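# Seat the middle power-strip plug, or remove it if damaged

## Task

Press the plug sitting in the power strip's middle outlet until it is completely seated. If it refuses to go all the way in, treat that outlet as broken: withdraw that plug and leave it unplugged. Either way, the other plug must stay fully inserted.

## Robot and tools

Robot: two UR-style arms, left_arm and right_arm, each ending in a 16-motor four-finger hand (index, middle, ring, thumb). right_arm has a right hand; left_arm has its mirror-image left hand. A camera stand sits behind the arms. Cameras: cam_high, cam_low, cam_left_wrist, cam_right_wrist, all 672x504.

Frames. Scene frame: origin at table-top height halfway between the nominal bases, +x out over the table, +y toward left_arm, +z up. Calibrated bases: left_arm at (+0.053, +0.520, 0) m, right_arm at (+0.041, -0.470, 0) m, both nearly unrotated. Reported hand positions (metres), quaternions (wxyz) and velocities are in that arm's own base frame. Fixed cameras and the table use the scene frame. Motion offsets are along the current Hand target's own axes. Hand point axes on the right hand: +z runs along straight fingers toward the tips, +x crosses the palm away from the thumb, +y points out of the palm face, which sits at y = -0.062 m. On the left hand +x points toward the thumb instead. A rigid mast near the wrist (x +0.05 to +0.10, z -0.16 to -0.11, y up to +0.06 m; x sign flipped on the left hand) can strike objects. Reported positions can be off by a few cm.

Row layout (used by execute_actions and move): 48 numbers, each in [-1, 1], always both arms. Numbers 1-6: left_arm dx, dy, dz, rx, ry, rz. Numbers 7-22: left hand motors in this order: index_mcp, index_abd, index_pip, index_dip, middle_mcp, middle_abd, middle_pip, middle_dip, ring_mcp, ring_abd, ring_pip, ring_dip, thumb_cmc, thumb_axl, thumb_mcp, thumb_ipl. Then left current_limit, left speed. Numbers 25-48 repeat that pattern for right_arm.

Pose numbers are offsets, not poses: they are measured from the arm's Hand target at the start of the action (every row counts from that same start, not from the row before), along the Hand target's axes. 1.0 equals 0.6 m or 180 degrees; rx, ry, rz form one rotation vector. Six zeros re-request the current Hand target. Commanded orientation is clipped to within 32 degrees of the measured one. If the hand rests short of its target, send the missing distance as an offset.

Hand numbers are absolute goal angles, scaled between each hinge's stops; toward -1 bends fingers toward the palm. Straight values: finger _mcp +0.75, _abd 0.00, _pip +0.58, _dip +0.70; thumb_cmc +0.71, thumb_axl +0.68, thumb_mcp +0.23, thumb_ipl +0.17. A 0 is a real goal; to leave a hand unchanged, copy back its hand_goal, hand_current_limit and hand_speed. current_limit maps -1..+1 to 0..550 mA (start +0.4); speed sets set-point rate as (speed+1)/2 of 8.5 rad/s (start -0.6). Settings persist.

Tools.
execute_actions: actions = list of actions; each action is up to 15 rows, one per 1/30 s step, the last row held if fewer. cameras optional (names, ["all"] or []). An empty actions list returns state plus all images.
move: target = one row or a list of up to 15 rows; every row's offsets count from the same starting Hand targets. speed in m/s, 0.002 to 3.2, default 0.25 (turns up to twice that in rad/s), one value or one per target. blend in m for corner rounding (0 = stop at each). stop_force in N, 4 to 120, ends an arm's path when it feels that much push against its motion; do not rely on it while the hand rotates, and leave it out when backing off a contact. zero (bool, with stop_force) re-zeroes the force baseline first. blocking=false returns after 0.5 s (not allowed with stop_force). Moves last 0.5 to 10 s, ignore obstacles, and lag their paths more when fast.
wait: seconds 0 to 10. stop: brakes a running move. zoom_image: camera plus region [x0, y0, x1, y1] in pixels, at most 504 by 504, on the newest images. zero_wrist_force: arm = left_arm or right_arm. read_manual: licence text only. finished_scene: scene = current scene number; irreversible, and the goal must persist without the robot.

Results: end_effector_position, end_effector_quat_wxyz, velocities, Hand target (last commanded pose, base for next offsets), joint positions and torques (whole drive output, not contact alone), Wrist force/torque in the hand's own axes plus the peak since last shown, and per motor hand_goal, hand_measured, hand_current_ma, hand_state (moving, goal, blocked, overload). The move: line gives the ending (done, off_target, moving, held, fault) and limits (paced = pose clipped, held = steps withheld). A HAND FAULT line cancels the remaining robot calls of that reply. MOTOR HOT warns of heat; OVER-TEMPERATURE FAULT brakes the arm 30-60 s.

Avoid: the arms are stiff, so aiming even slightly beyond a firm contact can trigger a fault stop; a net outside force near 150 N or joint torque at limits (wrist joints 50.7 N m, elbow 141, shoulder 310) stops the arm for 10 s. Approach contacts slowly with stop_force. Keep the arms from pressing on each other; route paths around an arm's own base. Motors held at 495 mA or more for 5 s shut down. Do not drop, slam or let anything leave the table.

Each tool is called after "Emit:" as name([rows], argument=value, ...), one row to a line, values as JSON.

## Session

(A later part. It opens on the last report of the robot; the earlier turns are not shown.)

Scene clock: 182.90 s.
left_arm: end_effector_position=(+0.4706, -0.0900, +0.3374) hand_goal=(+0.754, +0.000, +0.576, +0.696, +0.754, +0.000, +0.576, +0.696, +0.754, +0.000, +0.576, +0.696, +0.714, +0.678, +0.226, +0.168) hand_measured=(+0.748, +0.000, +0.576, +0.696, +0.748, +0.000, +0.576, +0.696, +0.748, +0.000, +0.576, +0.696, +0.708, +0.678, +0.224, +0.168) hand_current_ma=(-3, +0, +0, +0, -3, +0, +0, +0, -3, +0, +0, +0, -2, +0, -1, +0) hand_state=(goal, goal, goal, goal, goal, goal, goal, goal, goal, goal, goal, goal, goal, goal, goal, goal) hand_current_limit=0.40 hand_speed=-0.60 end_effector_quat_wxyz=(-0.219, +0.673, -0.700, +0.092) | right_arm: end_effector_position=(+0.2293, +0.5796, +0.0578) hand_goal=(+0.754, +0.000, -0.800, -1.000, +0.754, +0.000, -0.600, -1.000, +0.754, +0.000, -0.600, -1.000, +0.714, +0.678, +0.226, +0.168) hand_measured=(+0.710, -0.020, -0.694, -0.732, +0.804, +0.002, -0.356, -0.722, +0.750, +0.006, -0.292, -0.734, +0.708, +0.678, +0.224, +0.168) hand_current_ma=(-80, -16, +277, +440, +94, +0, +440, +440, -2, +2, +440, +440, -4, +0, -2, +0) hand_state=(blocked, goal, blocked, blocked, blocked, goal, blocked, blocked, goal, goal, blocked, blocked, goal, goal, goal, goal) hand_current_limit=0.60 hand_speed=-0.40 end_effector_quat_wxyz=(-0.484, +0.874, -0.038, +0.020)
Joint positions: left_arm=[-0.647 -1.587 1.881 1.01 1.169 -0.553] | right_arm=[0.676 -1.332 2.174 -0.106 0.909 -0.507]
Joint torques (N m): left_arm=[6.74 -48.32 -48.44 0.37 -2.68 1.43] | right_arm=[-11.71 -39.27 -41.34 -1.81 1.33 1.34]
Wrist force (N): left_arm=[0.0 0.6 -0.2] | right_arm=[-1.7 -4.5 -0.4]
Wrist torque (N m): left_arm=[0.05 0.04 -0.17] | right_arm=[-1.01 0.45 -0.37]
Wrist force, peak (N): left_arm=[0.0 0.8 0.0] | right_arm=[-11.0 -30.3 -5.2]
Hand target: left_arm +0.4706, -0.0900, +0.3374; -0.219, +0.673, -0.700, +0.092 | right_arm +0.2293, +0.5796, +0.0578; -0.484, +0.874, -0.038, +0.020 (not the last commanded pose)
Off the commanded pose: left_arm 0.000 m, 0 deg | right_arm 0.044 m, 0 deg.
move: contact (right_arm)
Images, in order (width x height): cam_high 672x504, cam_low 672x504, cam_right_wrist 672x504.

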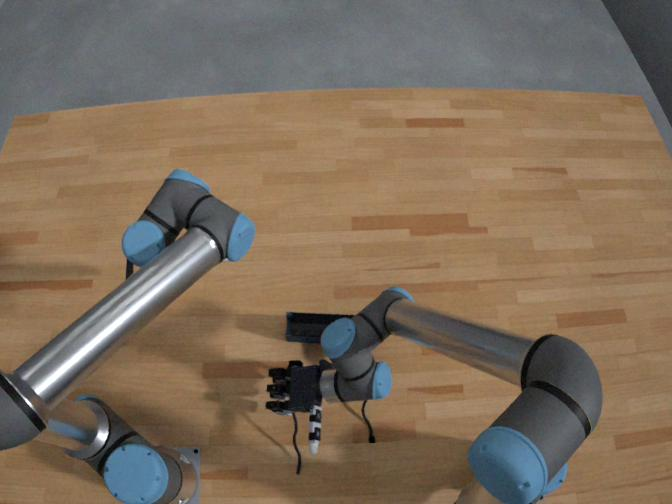

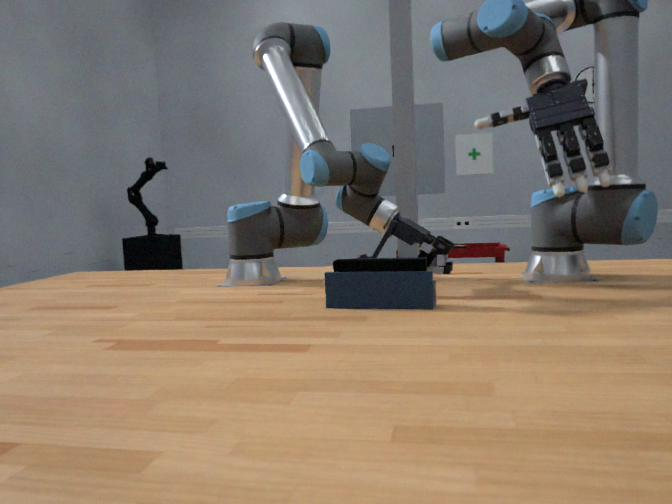

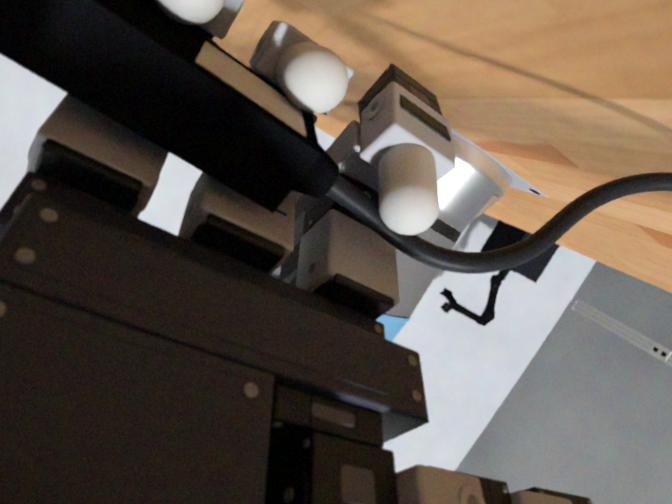

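Emit:
move([
  [0,0,0,0,0,0,0.754,0,0.576,0.696,0.754,0,0.576,0.696,0.754,0,0.576,0.696,0.714,0.678,0.226,0.168,0.4,-0.6,0,-0.0848,-0.053,0,0,0,0.754,0,-0.8,-1,0.754,0,-0.6,-1,0.754,0,-0.6,-1,0.714,0.678,0.226,0.168,0.6,-0.4],
  [0,0,0,0,0,0,0.754,0,0.576,0.696,0.754,0,0.576,0.696,0.754,0,0.576,0.696,0.714,0.678,0.226,0.168,0.4,-0.6,-0.098,-0.1248,0.011,0,0,0,0.754,0,-0.8,-1,0.754,0,-0.6,-1,0.754,0,-0.6,-1,0.714,0.678,0.226,0.168,0.6,-0.4],
], speed=0.1, blend=[0.01, 0], cameras=["cam_right_wrist", "cam_high"])

Emit:
zoom_image(camera="cam_high", region=[230, 290, 420, 480])

Scene clock: 186.03 s.
left_arm: end_effector_position=(+0.4706, -0.0900, +0.3374) hand_goal=(+0.754, +0.000, +0.576, +0.696, +0.754, +0.000, +0.576, +0.696, +0.754, +0.000, +0.576, +0.696, +0.714, +0.678, +0.226, +0.168) hand_measured=(+0.748, +0.000, +0.576, +0.696, +0.748, +0.000, +0.576, +0.696, +0.748, +0.000, +0.576, +0.696, +0.708, +0.678, +0.224, +0.168) hand_current_ma=(-3, +0, +0, +0, -3, +0, +0, +0, -3, +0, +0, +0, -2, +0, -1, +0) hand_state=(goal, goal, goal, goal, goal, goal, goal, goal, goal, goal, goal, goal, goal, goal, goal, goal) hand_current_limit=0.40 hand_speed=-0.60 end_effector_quat_wxyz=(-0.219, +0.673, -0.700, +0.092) | right_arm: end_effector_position=(+0.1748, +0.6298, +0.1179) hand_goal=(+0.754, +0.000, -0.800, -1.000, +0.754, +0.000, -0.600, -1.000, +0.754, +0.000, -0.600, -1.000, +0.714, +0.678, +0.226, +0.168) hand_measured=(+0.710, -0.020, -0.694, -0.732, +0.804, +0.002, -0.356, -0.722, +0.750, +0.006, -0.292, -0.734, +0.708, +0.678, +0.224, +0.168) hand_current_ma=(-80, -16, +277, +440, +94, +0, +440, +440, -2, +2, +440, +440, -4, +0, -2, +0) hand_state=(blocked, goal, blocked, blocked, blocked, goal, blocked, blocked, goal, goal, blocked, blocked, goal, goal, goal, goal) hand_current_limit=0.60 hand_speed=-0.40 end_effector_quat_wxyz=(-0.484, +0.874, -0.038, +0.020)
Joint positions: left_arm=[-0.647 -1.587 1.881 1.01 1.169 -0.553] | right_arm=[0.838 -1.397 2.1 -0.038 1.033 -0.38]
Joint torques (N m): left_arm=[6.6 -47.09 -48.48 0.18 -2.68 1.6] | right_arm=[6.9 -55.55 -26.19 3.38 -1.24 -0.96]
Wrist force (N): left_arm=[0.0 0.3 -0.2] | right_arm=[-0.8 -0.9 0.4]
Wrist torque (N m): left_arm=[0.02 0.05 -0.17] | right_arm=[-0.56 0.31 -0.02]
Wrist force, peak (N): left_arm=[-0.1 0.6 -0.5] | right_arm=[-2.0 -4.5 -0.3]
Hand target: left_arm +0.4706, -0.0900, +0.3374; -0.219, +0.673, -0.700, +0.092 | right_arm +0.1747, +0.6297, +0.1178; -0.484, +0.874, -0.038, +0.020
Off the commanded pose: left_arm 0.000 m, 0 deg | right_arm 0.000 m, 0 deg.
move: done
Images, in order (width x height): cam_high 672x504, cam_right_wrist 672x504.

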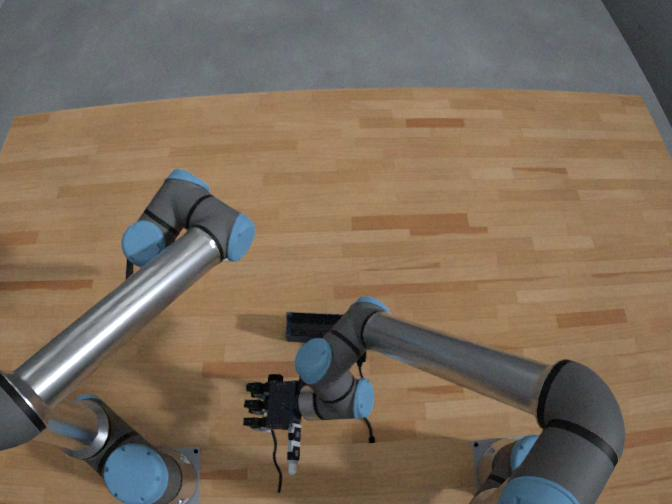

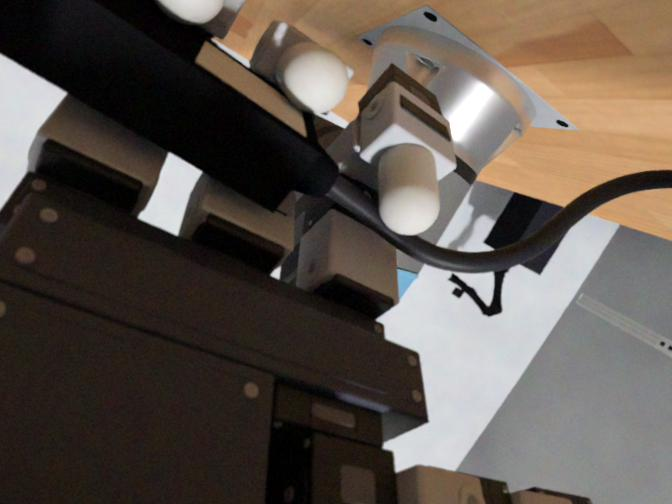

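Scaled by 2.653 from the camera's 672x504 image, which has a finer 960x720 frame.

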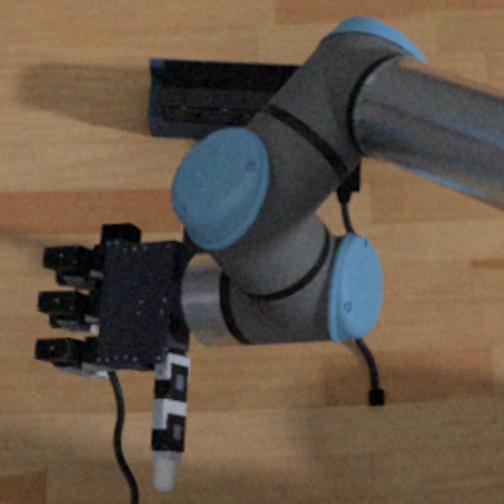

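Emit:
move(target=[0,0,0,0,0,0,0.754,0,0.576,0.696,0.754,0,0.576,0.696,0.754,0,0.576,0.696,0.714,0.678,0.226,0.168,0.4,-0.6,0,0.1442,0.0901,0,0,0,0.754,0,-0.8,-1,0.754,0,-0.6,-1,0.754,0,-0.6,-1,0.714,0.678,0.226,0.168,0.6,-0.4], speed=0.04, stop_force=5, cameras=["cam_right_wrist", "cam_high", "cam_low"])

Emit:
zoom_image(camera="cam_low", region=[340, 180, 500, 320])

Scene clock: 190.30 s.
left_arm: end_effector_position=(+0.4706, -0.0900, +0.3374) hand_goal=(+0.754, +0.000, +0.576, +0.696, +0.754, +0.000, +0.576, +0.696, +0.754, +0.000, +0.576, +0.696, +0.714, +0.678, +0.226, +0.168) hand_measured=(+0.748, +0.000, +0.576, +0.696, +0.748, +0.000, +0.576, +0.696, +0.748, +0.000, +0.576, +0.696, +0.708, +0.678, +0.224, +0.168) hand_current_ma=(-3, +0, +0, +0, -3, +0, +0, +0, -3, +0, +0, +0, -2, +0, -1, +0) hand_state=(goal, goal, goal, goal, goal, goal, goal, goal, goal, goal, goal, goal, goal, goal, goal, goal) hand_current_limit=0.40 hand_speed=-0.60 end_effector_quat_wxyz=(-0.219, +0.673, -0.700, +0.092) | right_arm: end_effector_position=(+0.1745, +0.6297, +0.0158) hand_goal=(+0.754, +0.000, -0.800, -1.000, +0.754, +0.000, -0.600, -1.000, +0.754, +0.000, -0.600, -1.000, +0.714, +0.678, +0.226, +0.168) hand_measured=(+0.710, -0.020, -0.694, -0.734, +0.804, +0.002, -0.356, -0.722, +0.750, +0.006, -0.292, -0.734, +0.708, +0.678, +0.224, +0.168) hand_current_ma=(-80, -17, +277, +440, +94, +0, +440, +440, -2, +2, +440, +440, -4, +0, -2, +0) hand_state=(blocked, goal, blocked, blocked, blocked, goal, blocked, blocked, goal, goal, blocked, blocked, goal, goal, goal, goal) hand_current_limit=0.60 hand_speed=-0.40 end_effector_quat_wxyz=(-0.484, +0.874, -0.038, +0.020)
Joint positions: left_arm=[-0.647 -1.587 1.881 1.01 1.169 -0.553] | right_arm=[0.838 -1.256 2.163 -0.242 1.033 -0.38]
Joint torques (N m): left_arm=[8.17 -46.7 -48.91 -0.13 -2.49 1.97] | right_arm=[6.43 -61.9 -39.54 3.38 1.36 1.69]
Wrist force (N): left_arm=[-0.2 0.4 -0.3] | right_arm=[-0.8 -1.1 0.1]
Wrist torque (N m): left_arm=[0.04 0.07 -0.18] | right_arm=[-0.55 0.37 -0.11]
Wrist force, peak (N): left_arm=[-0.3 0.7 -0.4] | right_arm=[-0.9 -1.7 0.4]
Hand target: left_arm +0.4706, -0.0900, +0.3374; -0.219, +0.673, -0.700, +0.092 | right_arm +0.1745, +0.6297, +0.0158; -0.484, +0.874, -0.038, +0.020
Off the commanded pose: left_arm 0.000 m, 0 deg | right_arm 0.000 m, 0 deg.
move: done
Images, in order (width x height): cam_high 672x504, cam_low 672x504, cam_right_wrist 672x504.

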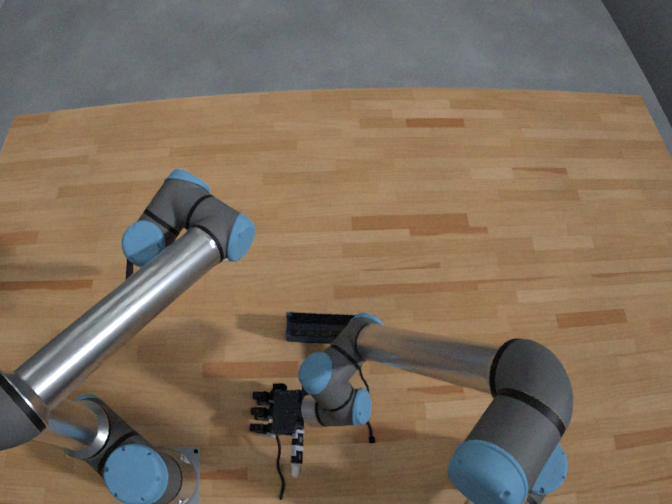

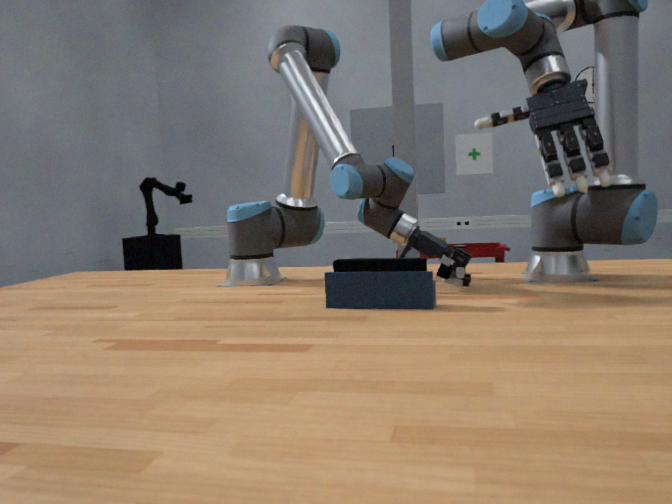

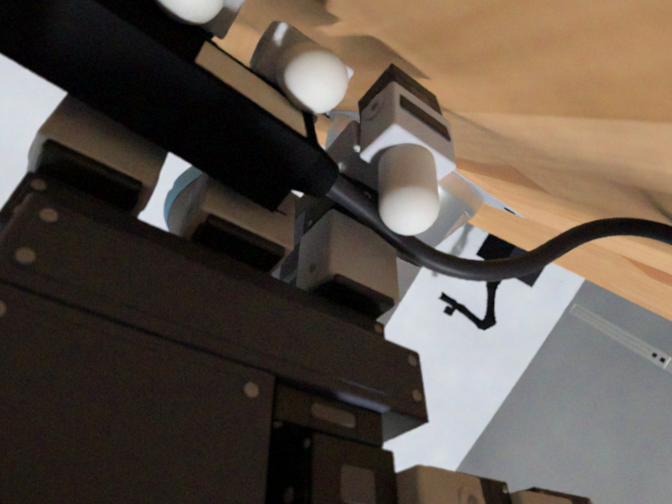

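Scaled by 3.150 from the camera's 672x504 image, which has a finer 960x720 frame.

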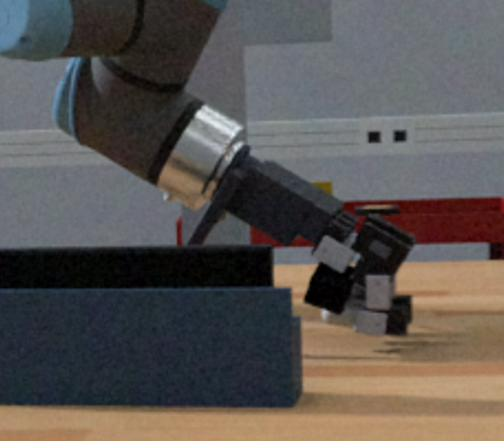

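Emit:
move(target=[0,0,0,0,0,0,0.754,0,0.576,0.696,0.754,0,0.576,0.696,0.754,0,0.576,0.696,0.714,0.678,0.226,0.168,0.4,-0.6,0,0,0,0,0,0,0.754,0,0.0,-0.8,0.754,0,0.0,-0.9,0.754,0,0.0,-0.9,0.714,0.678,0.226,0.168,0.3,-0.92], speed=0.04, cameras=["cam_right_wrist", "cam_high", "cam_low"])

Emit:
zoom_image(camera="cam_low", region=[340, 180, 500, 320])

Scene clock: 193.93 s.
left_arm: end_effector_position=(+0.4706, -0.0900, +0.3374) hand_goal=(+0.754, +0.000, +0.576, +0.696, +0.754, +0.000, +0.576, +0.696, +0.754, +0.000, +0.576, +0.696, +0.714, +0.678, +0.226, +0.168) hand_measured=(+0.748, +0.000, +0.576, +0.696, +0.748, +0.000, +0.576, +0.696, +0.748, +0.000, +0.576, +0.696, +0.708, +0.678, +0.224, +0.168) hand_current_ma=(-3, +0, +0, +0, -3, +0, +0, +0, -3, +0, +0, +0, -2, +0, -1, +0) hand_state=(goal, goal, goal, goal, goal, goal, goal, goal, goal, goal, goal, goal, goal, goal, goal, goal) hand_current_limit=0.40 hand_speed=-0.60 end_effector_quat_wxyz=(-0.219, +0.673, -0.700, +0.092) | right_arm: end_effector_position=(+0.1745, +0.6297, +0.0158) hand_goal=(+0.754, +0.000, +0.000, -0.800, +0.754, +0.000, +0.000, -0.900, +0.754, +0.000, +0.000, -0.900, +0.714, +0.678, +0.226, +0.168) hand_measured=(+0.740, -0.004, -0.004, -0.796, +0.750, +0.002, -0.004, -0.896, +0.742, +0.002, +0.002, -0.896, +0.708, +0.678, +0.224, +0.168) hand_current_ma=(-15, -1, -2, +1, -2, +0, -2, +2, -12, +1, +1, +1, -4, +0, -2, +0) hand_state=(goal, goal, goal, goal, goal, goal, goal, goal, goal, goal, goal, goal, goal, goal, goal, goal) hand_current_limit=0.30 hand_speed=-0.92 end_effector_quat_wxyz=(-0.484, +0.874, -0.038, +0.020)
Joint positions: left_arm=[-0.647 -1.587 1.881 1.01 1.169 -0.553] | right_arm=[0.838 -1.256 2.163 -0.242 1.033 -0.38]
Joint torques (N m): left_arm=[5.41 -47.61 -49.06 0.07 -2.84 2.17] | right_arm=[3.63 -58.89 -39.28 2.9 1.57 1.85]
Wrist force (N): left_arm=[0.0 0.3 -0.3] | right_arm=[-0.8 -2.0 -0.3]
Wrist torque (N m): left_arm=[0.02 0.04 -0.16] | right_arm=[-0.58 0.39 -0.14]
Wrist force, peak (N): left_arm=[-0.1 0.5 -0.5] | right_arm=[-0.8 -2.2 -0.1]
Hand target: left_arm +0.4706, -0.0900, +0.3374; -0.219, +0.673, -0.700, +0.092 | right_arm +0.1745, +0.6297, +0.0158; -0.484, +0.874, -0.038, +0.020
Off the commanded pose: left_arm 0.000 m, 0 deg | right_arm 0.000 m, 0 deg.
move: done
Images, in order (width x height): cam_high 672x504, cam_low 672x504, cam_right_wrist 672x504.

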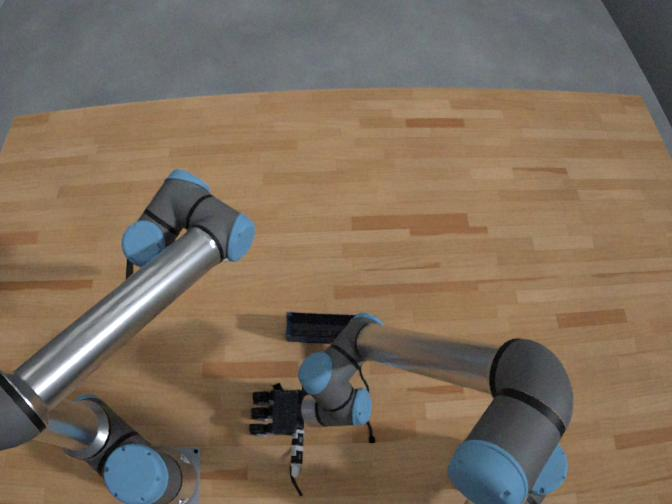

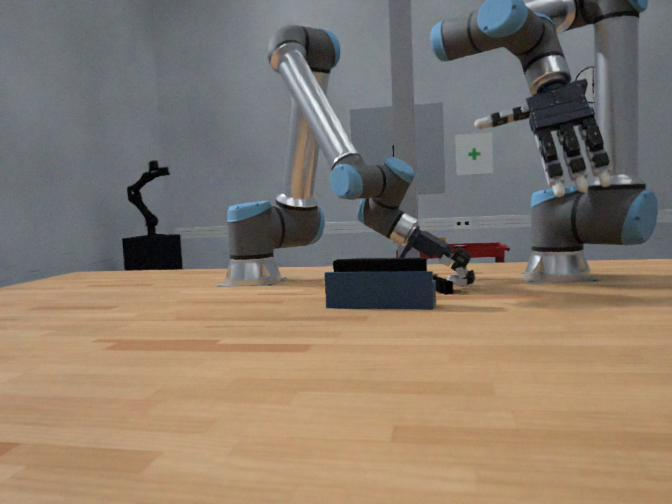

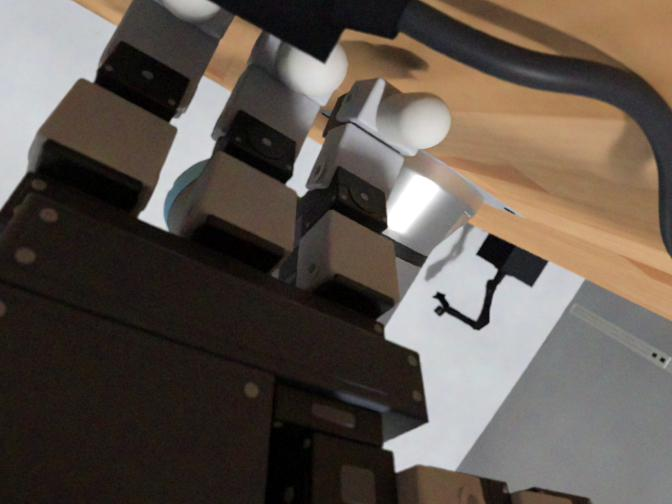

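Scaled by 3.150 from the camera's 672x504 image, which has a finer 960x720 frame.

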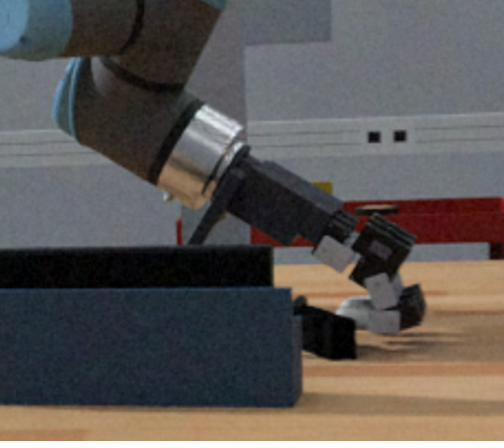

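Emit:
move([
  [0,0,0,0,0,0,0.754,0,0.576,0.696,0.754,0,0.576,0.696,0.754,0,0.576,0.696,0.714,0.678,0.226,0.168,0.4,-0.6,-0.003,-0.0883,-0.016,0,0,0,0.754,0,0.0,-0.8,0.754,0,0.0,-0.9,0.754,0,0.0,-0.9,0.714,0.678,0.226,0.168,0.3,-0.8],
  [0,0,0,0,0,0,0.754,0,0.576,0.696,0.754,0,0.576,0.696,0.754,0,0.576,0.696,0.714,0.678,0.226,0.168,0.4,-0.6,-0.003,-0.3003,-0.1485,0,0,0,0.754,0,0.0,-0.8,0.754,0,0.0,-0.9,0.754,0,0.0,-0.9,0.714,0.678,0.226,0.168,0.3,-0.8],
], speed=[0.05, 0.2], blend=[0.01, 0], cameras=["cam_right_wrist", "cam_high", "cam_low"])

Emit:
zoom_image(camera="cam_high", region=[230, 290, 420, 480])

Emit:
zoom_image(camera="cam_low", region=[340, 180, 500, 320])

Scene clock: 197.20 s.
left_arm: end_effector_position=(+0.4706, -0.0900, +0.3374) hand_goal=(+0.754, +0.000, +0.576, +0.696, +0.754, +0.000, +0.576, +0.696, +0.754, +0.000, +0.576, +0.696, +0.714, +0.678, +0.226, +0.168) hand_measured=(+0.748, +0.000, +0.576, +0.696, +0.748, +0.000, +0.576, +0.696, +0.748, +0.000, +0.576, +0.696, +0.708, +0.678, +0.224, +0.168) hand_current_ma=(-3, +0, +0, +0, -3, +0, +0, +0, -3, +0, +0, +0, -2, +0, -1, +0) hand_state=(goal, goal, goal, goal, goal, goal, goal, goal, goal, goal, goal, goal, goal, goal, goal, goal) hand_current_limit=0.40 hand_speed=-0.60 end_effector_quat_wxyz=(-0.219, +0.673, -0.700, +0.092) | right_arm: end_effector_position=(+0.1747, +0.6497, +0.2158) hand_goal=(+0.754, +0.000, +0.000, -0.800, +0.754, +0.000, +0.000, -0.900, +0.754, +0.000, +0.000, -0.900, +0.714, +0.678, +0.226, +0.168) hand_measured=(+0.740, -0.004, -0.004, -0.796, +0.748, +0.002, -0.004, -0.896, +0.742, +0.002, +0.002, -0.896, +0.708, +0.678, +0.224, +0.168) hand_current_ma=(-13, -1, -2, +1, -3, +0, -2, +1, -12, +1, +1, +1, -4, +0, -2, +0) hand_state=(goal, goal, goal, goal, goal, goal, goal, goal, goal, goal, goal, goal, goal, goal, goal, goal) hand_current_limit=0.30 hand_speed=-0.80 end_effector_quat_wxyz=(-0.484, +0.874, -0.038, +0.020)
Joint positions: left_arm=[-0.647 -1.587 1.881 1.01 1.169 -0.553] | right_arm=[0.866 -1.471 1.977 0.15 1.055 -0.361]
Joint torques (N m): left_arm=[7.38 -48.01 -49.61 0.17 -2.56 2.27] | right_arm=[-9.18 -55.79 -38.22 2.2 -2.32 -0.9]
Wrist force (N): left_arm=[-0.2 0.2 -0.4] | right_arm=[-1.2 -1.6 -0.7]
Wrist torque (N m): left_arm=[0.03 0.06 -0.17] | right_arm=[-0.47 0.39 -0.15]
Wrist force, peak (N): left_arm=[-0.1 0.6 -0.5] | right_arm=[-1.1 -3.6 -1.8]
Hand target: left_arm +0.4706, -0.0900, +0.3374; -0.219, +0.673, -0.700, +0.092 | right_arm +0.1747, +0.6497, +0.2158; -0.484, +0.874, -0.038, +0.020
Off the commanded pose: left_arm 0.000 m, 0 deg | right_arm 0.000 m, 0 deg.
move: done
Images, in order (width x height): cam_high 672x504, cam_low 672x504, cam_right_wrist 672x504.

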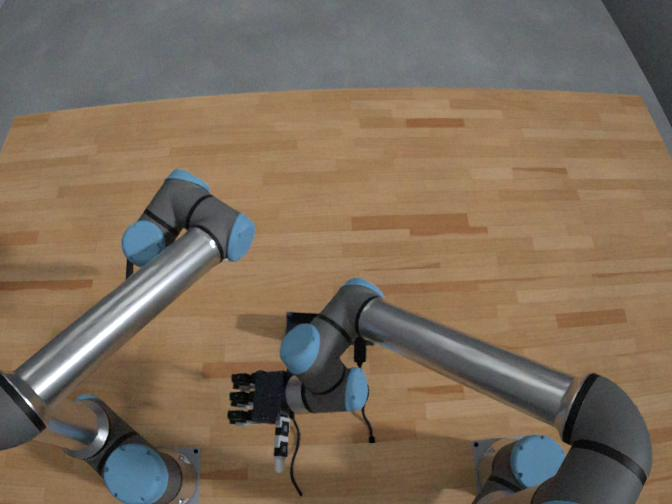

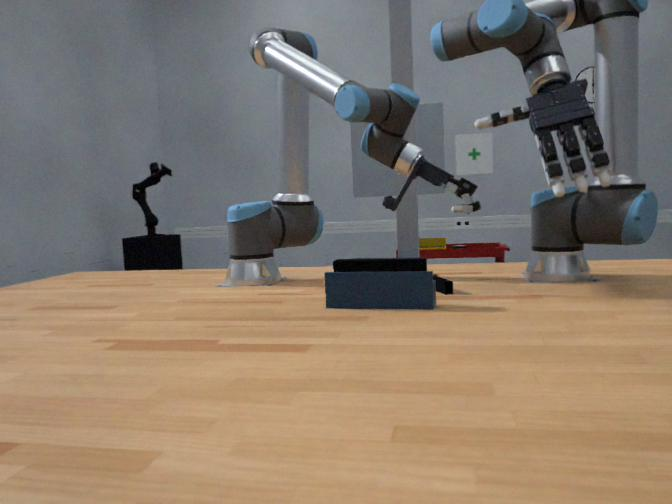

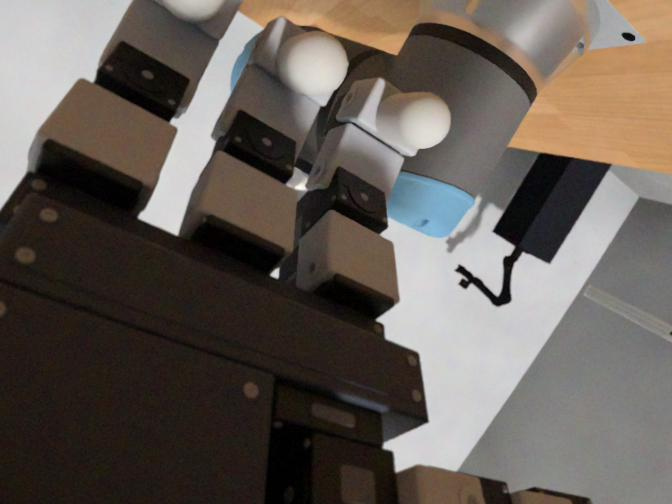

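Scaled by 2.653 from the camera's 672x504 image, which has a finer 960x720 frame.

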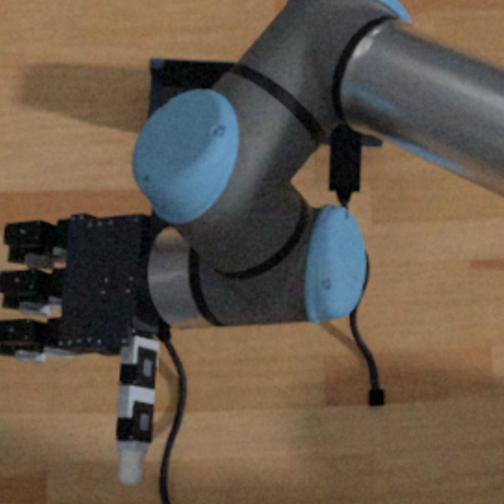

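Scaled by 3.150 from the camera's 672x504 image, which has a finer 960x720 frame.

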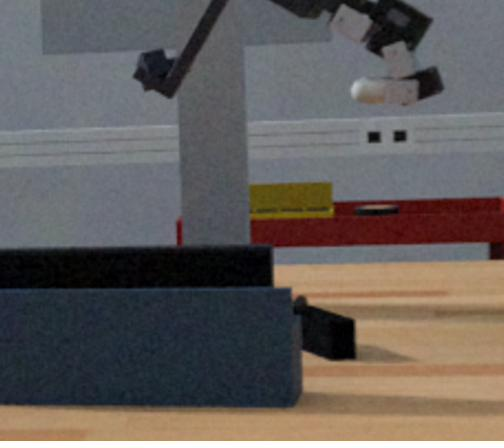

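Emit:
move(target=[0,0,0,0,0,0,0.754,0,0.576,0.696,0.754,0,0.576,0.696,0.754,0,0.576,0.696,0.714,0.678,0.226,0.168,0.4,-0.6,0.2815,0.1793,-0.7085,0,0,0,0.754,0,0.0,-0.8,0.754,0,0.0,-0.9,0.754,0,0.0,-0.9,0.714,0.678,0.226,0.168,0.3,-0.8], speed=0.35, cameras=["cam_right_wrist", "cam_high"])

Emit:
zoom_image(camera="cam_high", region=[260, 290, 400, 460])

Emit:
zoom_image(camera="cam_high", region=[300, 310, 380, 380])

Scene clock: 200.03 s.
left_arm: end_effector_position=(+0.4706, -0.0900, +0.3374) hand_goal=(+0.754, +0.000, +0.576, +0.696, +0.754, +0.000, +0.576, +0.696, +0.754, +0.000, +0.576, +0.696, +0.714, +0.678, +0.226, +0.168) hand_measured=(+0.748, +0.000, +0.576, +0.696, +0.748, +0.000, +0.576, +0.696, +0.748, +0.000, +0.576, +0.696, +0.708, +0.678, +0.224, +0.168) hand_current_ma=(-3, +0, +0, +0, -3, +0, +0, +0, -3, +0, +0, +0, -2, +0, -1, +0) hand_state=(goal, goal, goal, goal, goal, goal, goal, goal, goal, goal, goal, goal, goal, goal, goal, goal) hand_current_limit=0.40 hand_speed=-0.60 end_effector_quat_wxyz=(-0.219, +0.673, -0.700, +0.092) | right_arm: end_effector_position=(+0.3076, +0.2194, +0.3497) hand_goal=(+0.754, +0.000, +0.000, -0.800, +0.754, +0.000, +0.000, -0.900, +0.754, +0.000, +0.000, -0.900, +0.714, +0.678, +0.226, +0.168) hand_measured=(+0.740, -0.002, -0.004, -0.796, +0.748, +0.002, -0.004, -0.896, +0.742, +0.002, +0.002, -0.896, +0.708, +0.678, +0.224, +0.168) hand_current_ma=(-13, -1, -1, +1, -3, +0, -1, +1, -12, +1, +1, +1, -4, +0, -2, +0) hand_state=(goal, goal, goal, goal, goal, goal, goal, goal, goal, goal, goal, goal, goal, goal, goal, goal) hand_current_limit=0.30 hand_speed=-0.80 end_effector_quat_wxyz=(-0.484, +0.874, -0.038, +0.020) end_effector_velocity=(+0.000, +0.000, +0.001) end_effector_angular_velocity=(+0.001, -0.003, +0.001)
Joint positions: left_arm=[-0.647 -1.587 1.881 1.01 1.169 -0.553] | right_arm=[-0.404 -1.768 2.286 1.519 0.635 -2.128]
Joint velocities: left_arm=[within noise] | right_arm=[-0.001 -0.001 0 0.003 -0.001 -0.005]
Joint torques (N m): left_arm=[6.89 -47.84 -48.79 0.2 -2.55 1.95] | right_arm=[-12.17 -15.65 -48.16 6.48 -1.08 -2.61]
Wrist force (N): left_arm=[-0.1 0.4 -0.4] | right_arm=[-0.5 -1.3 -1.0]
Wrist torque (N m): left_arm=[0.05 0.04 -0.17] | right_arm=[-0.46 0.34 -0.14]
Wrist force, peak (N): left_arm=[-0.2 0.6 -0.5] | right_arm=[-2.2 -2.7 1.9]
Hand target: left_arm +0.4706, -0.0900, +0.3374; -0.219, +0.673, -0.700, +0.092 | right_arm +0.3076, +0.2193, +0.3497; -0.484, +0.874, -0.038, +0.020
Off the commanded pose: left_arm 0.000 m, 0 deg | right_arm 0.000 m, 0 deg.
move: done
Images, in order (width x height): cam_high 672x504, cam_right_wrist 672x504.

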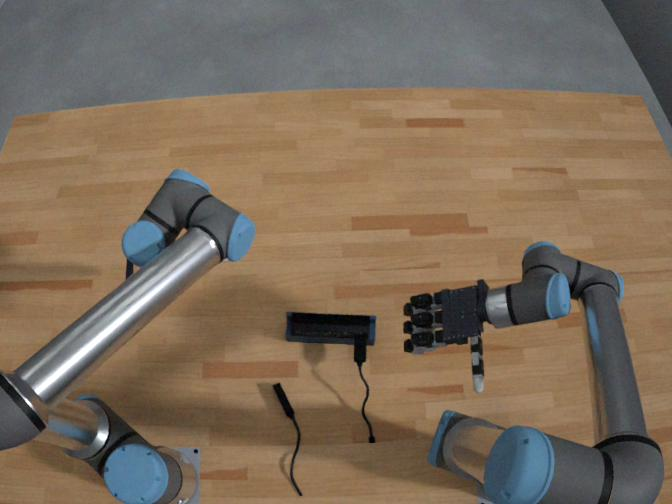

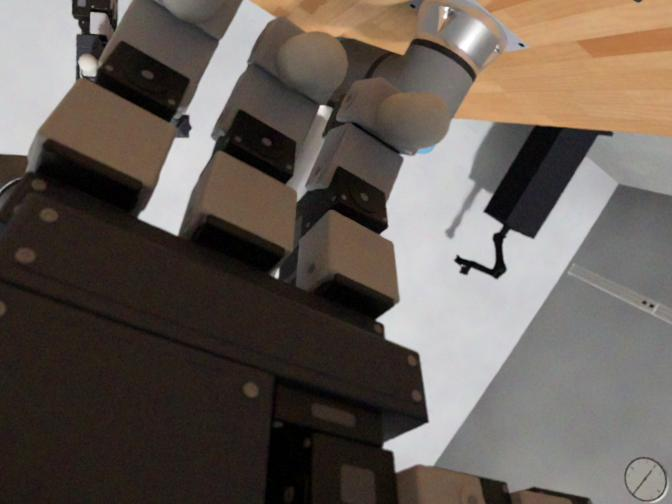

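Scaled by 2.965 from the camera's 672x504 image, which has a finer 960x720 frame.

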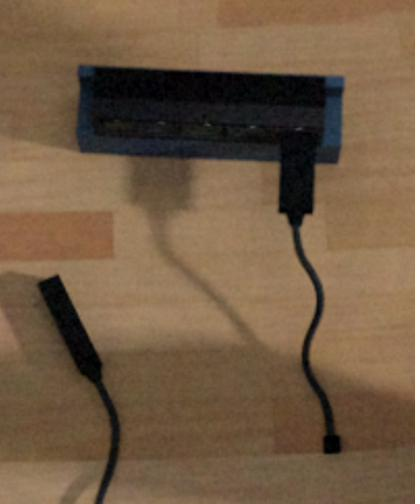

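Scaled by 6.300 from the camera's 672x504 image, which has a finer 960x720 frame.

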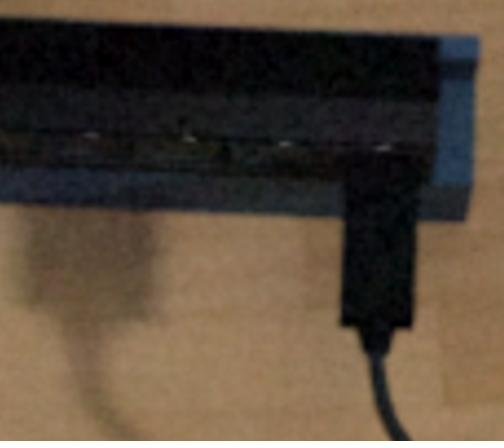

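Emit:
finished_scene(scene=1)

The scene is finished: the task was done.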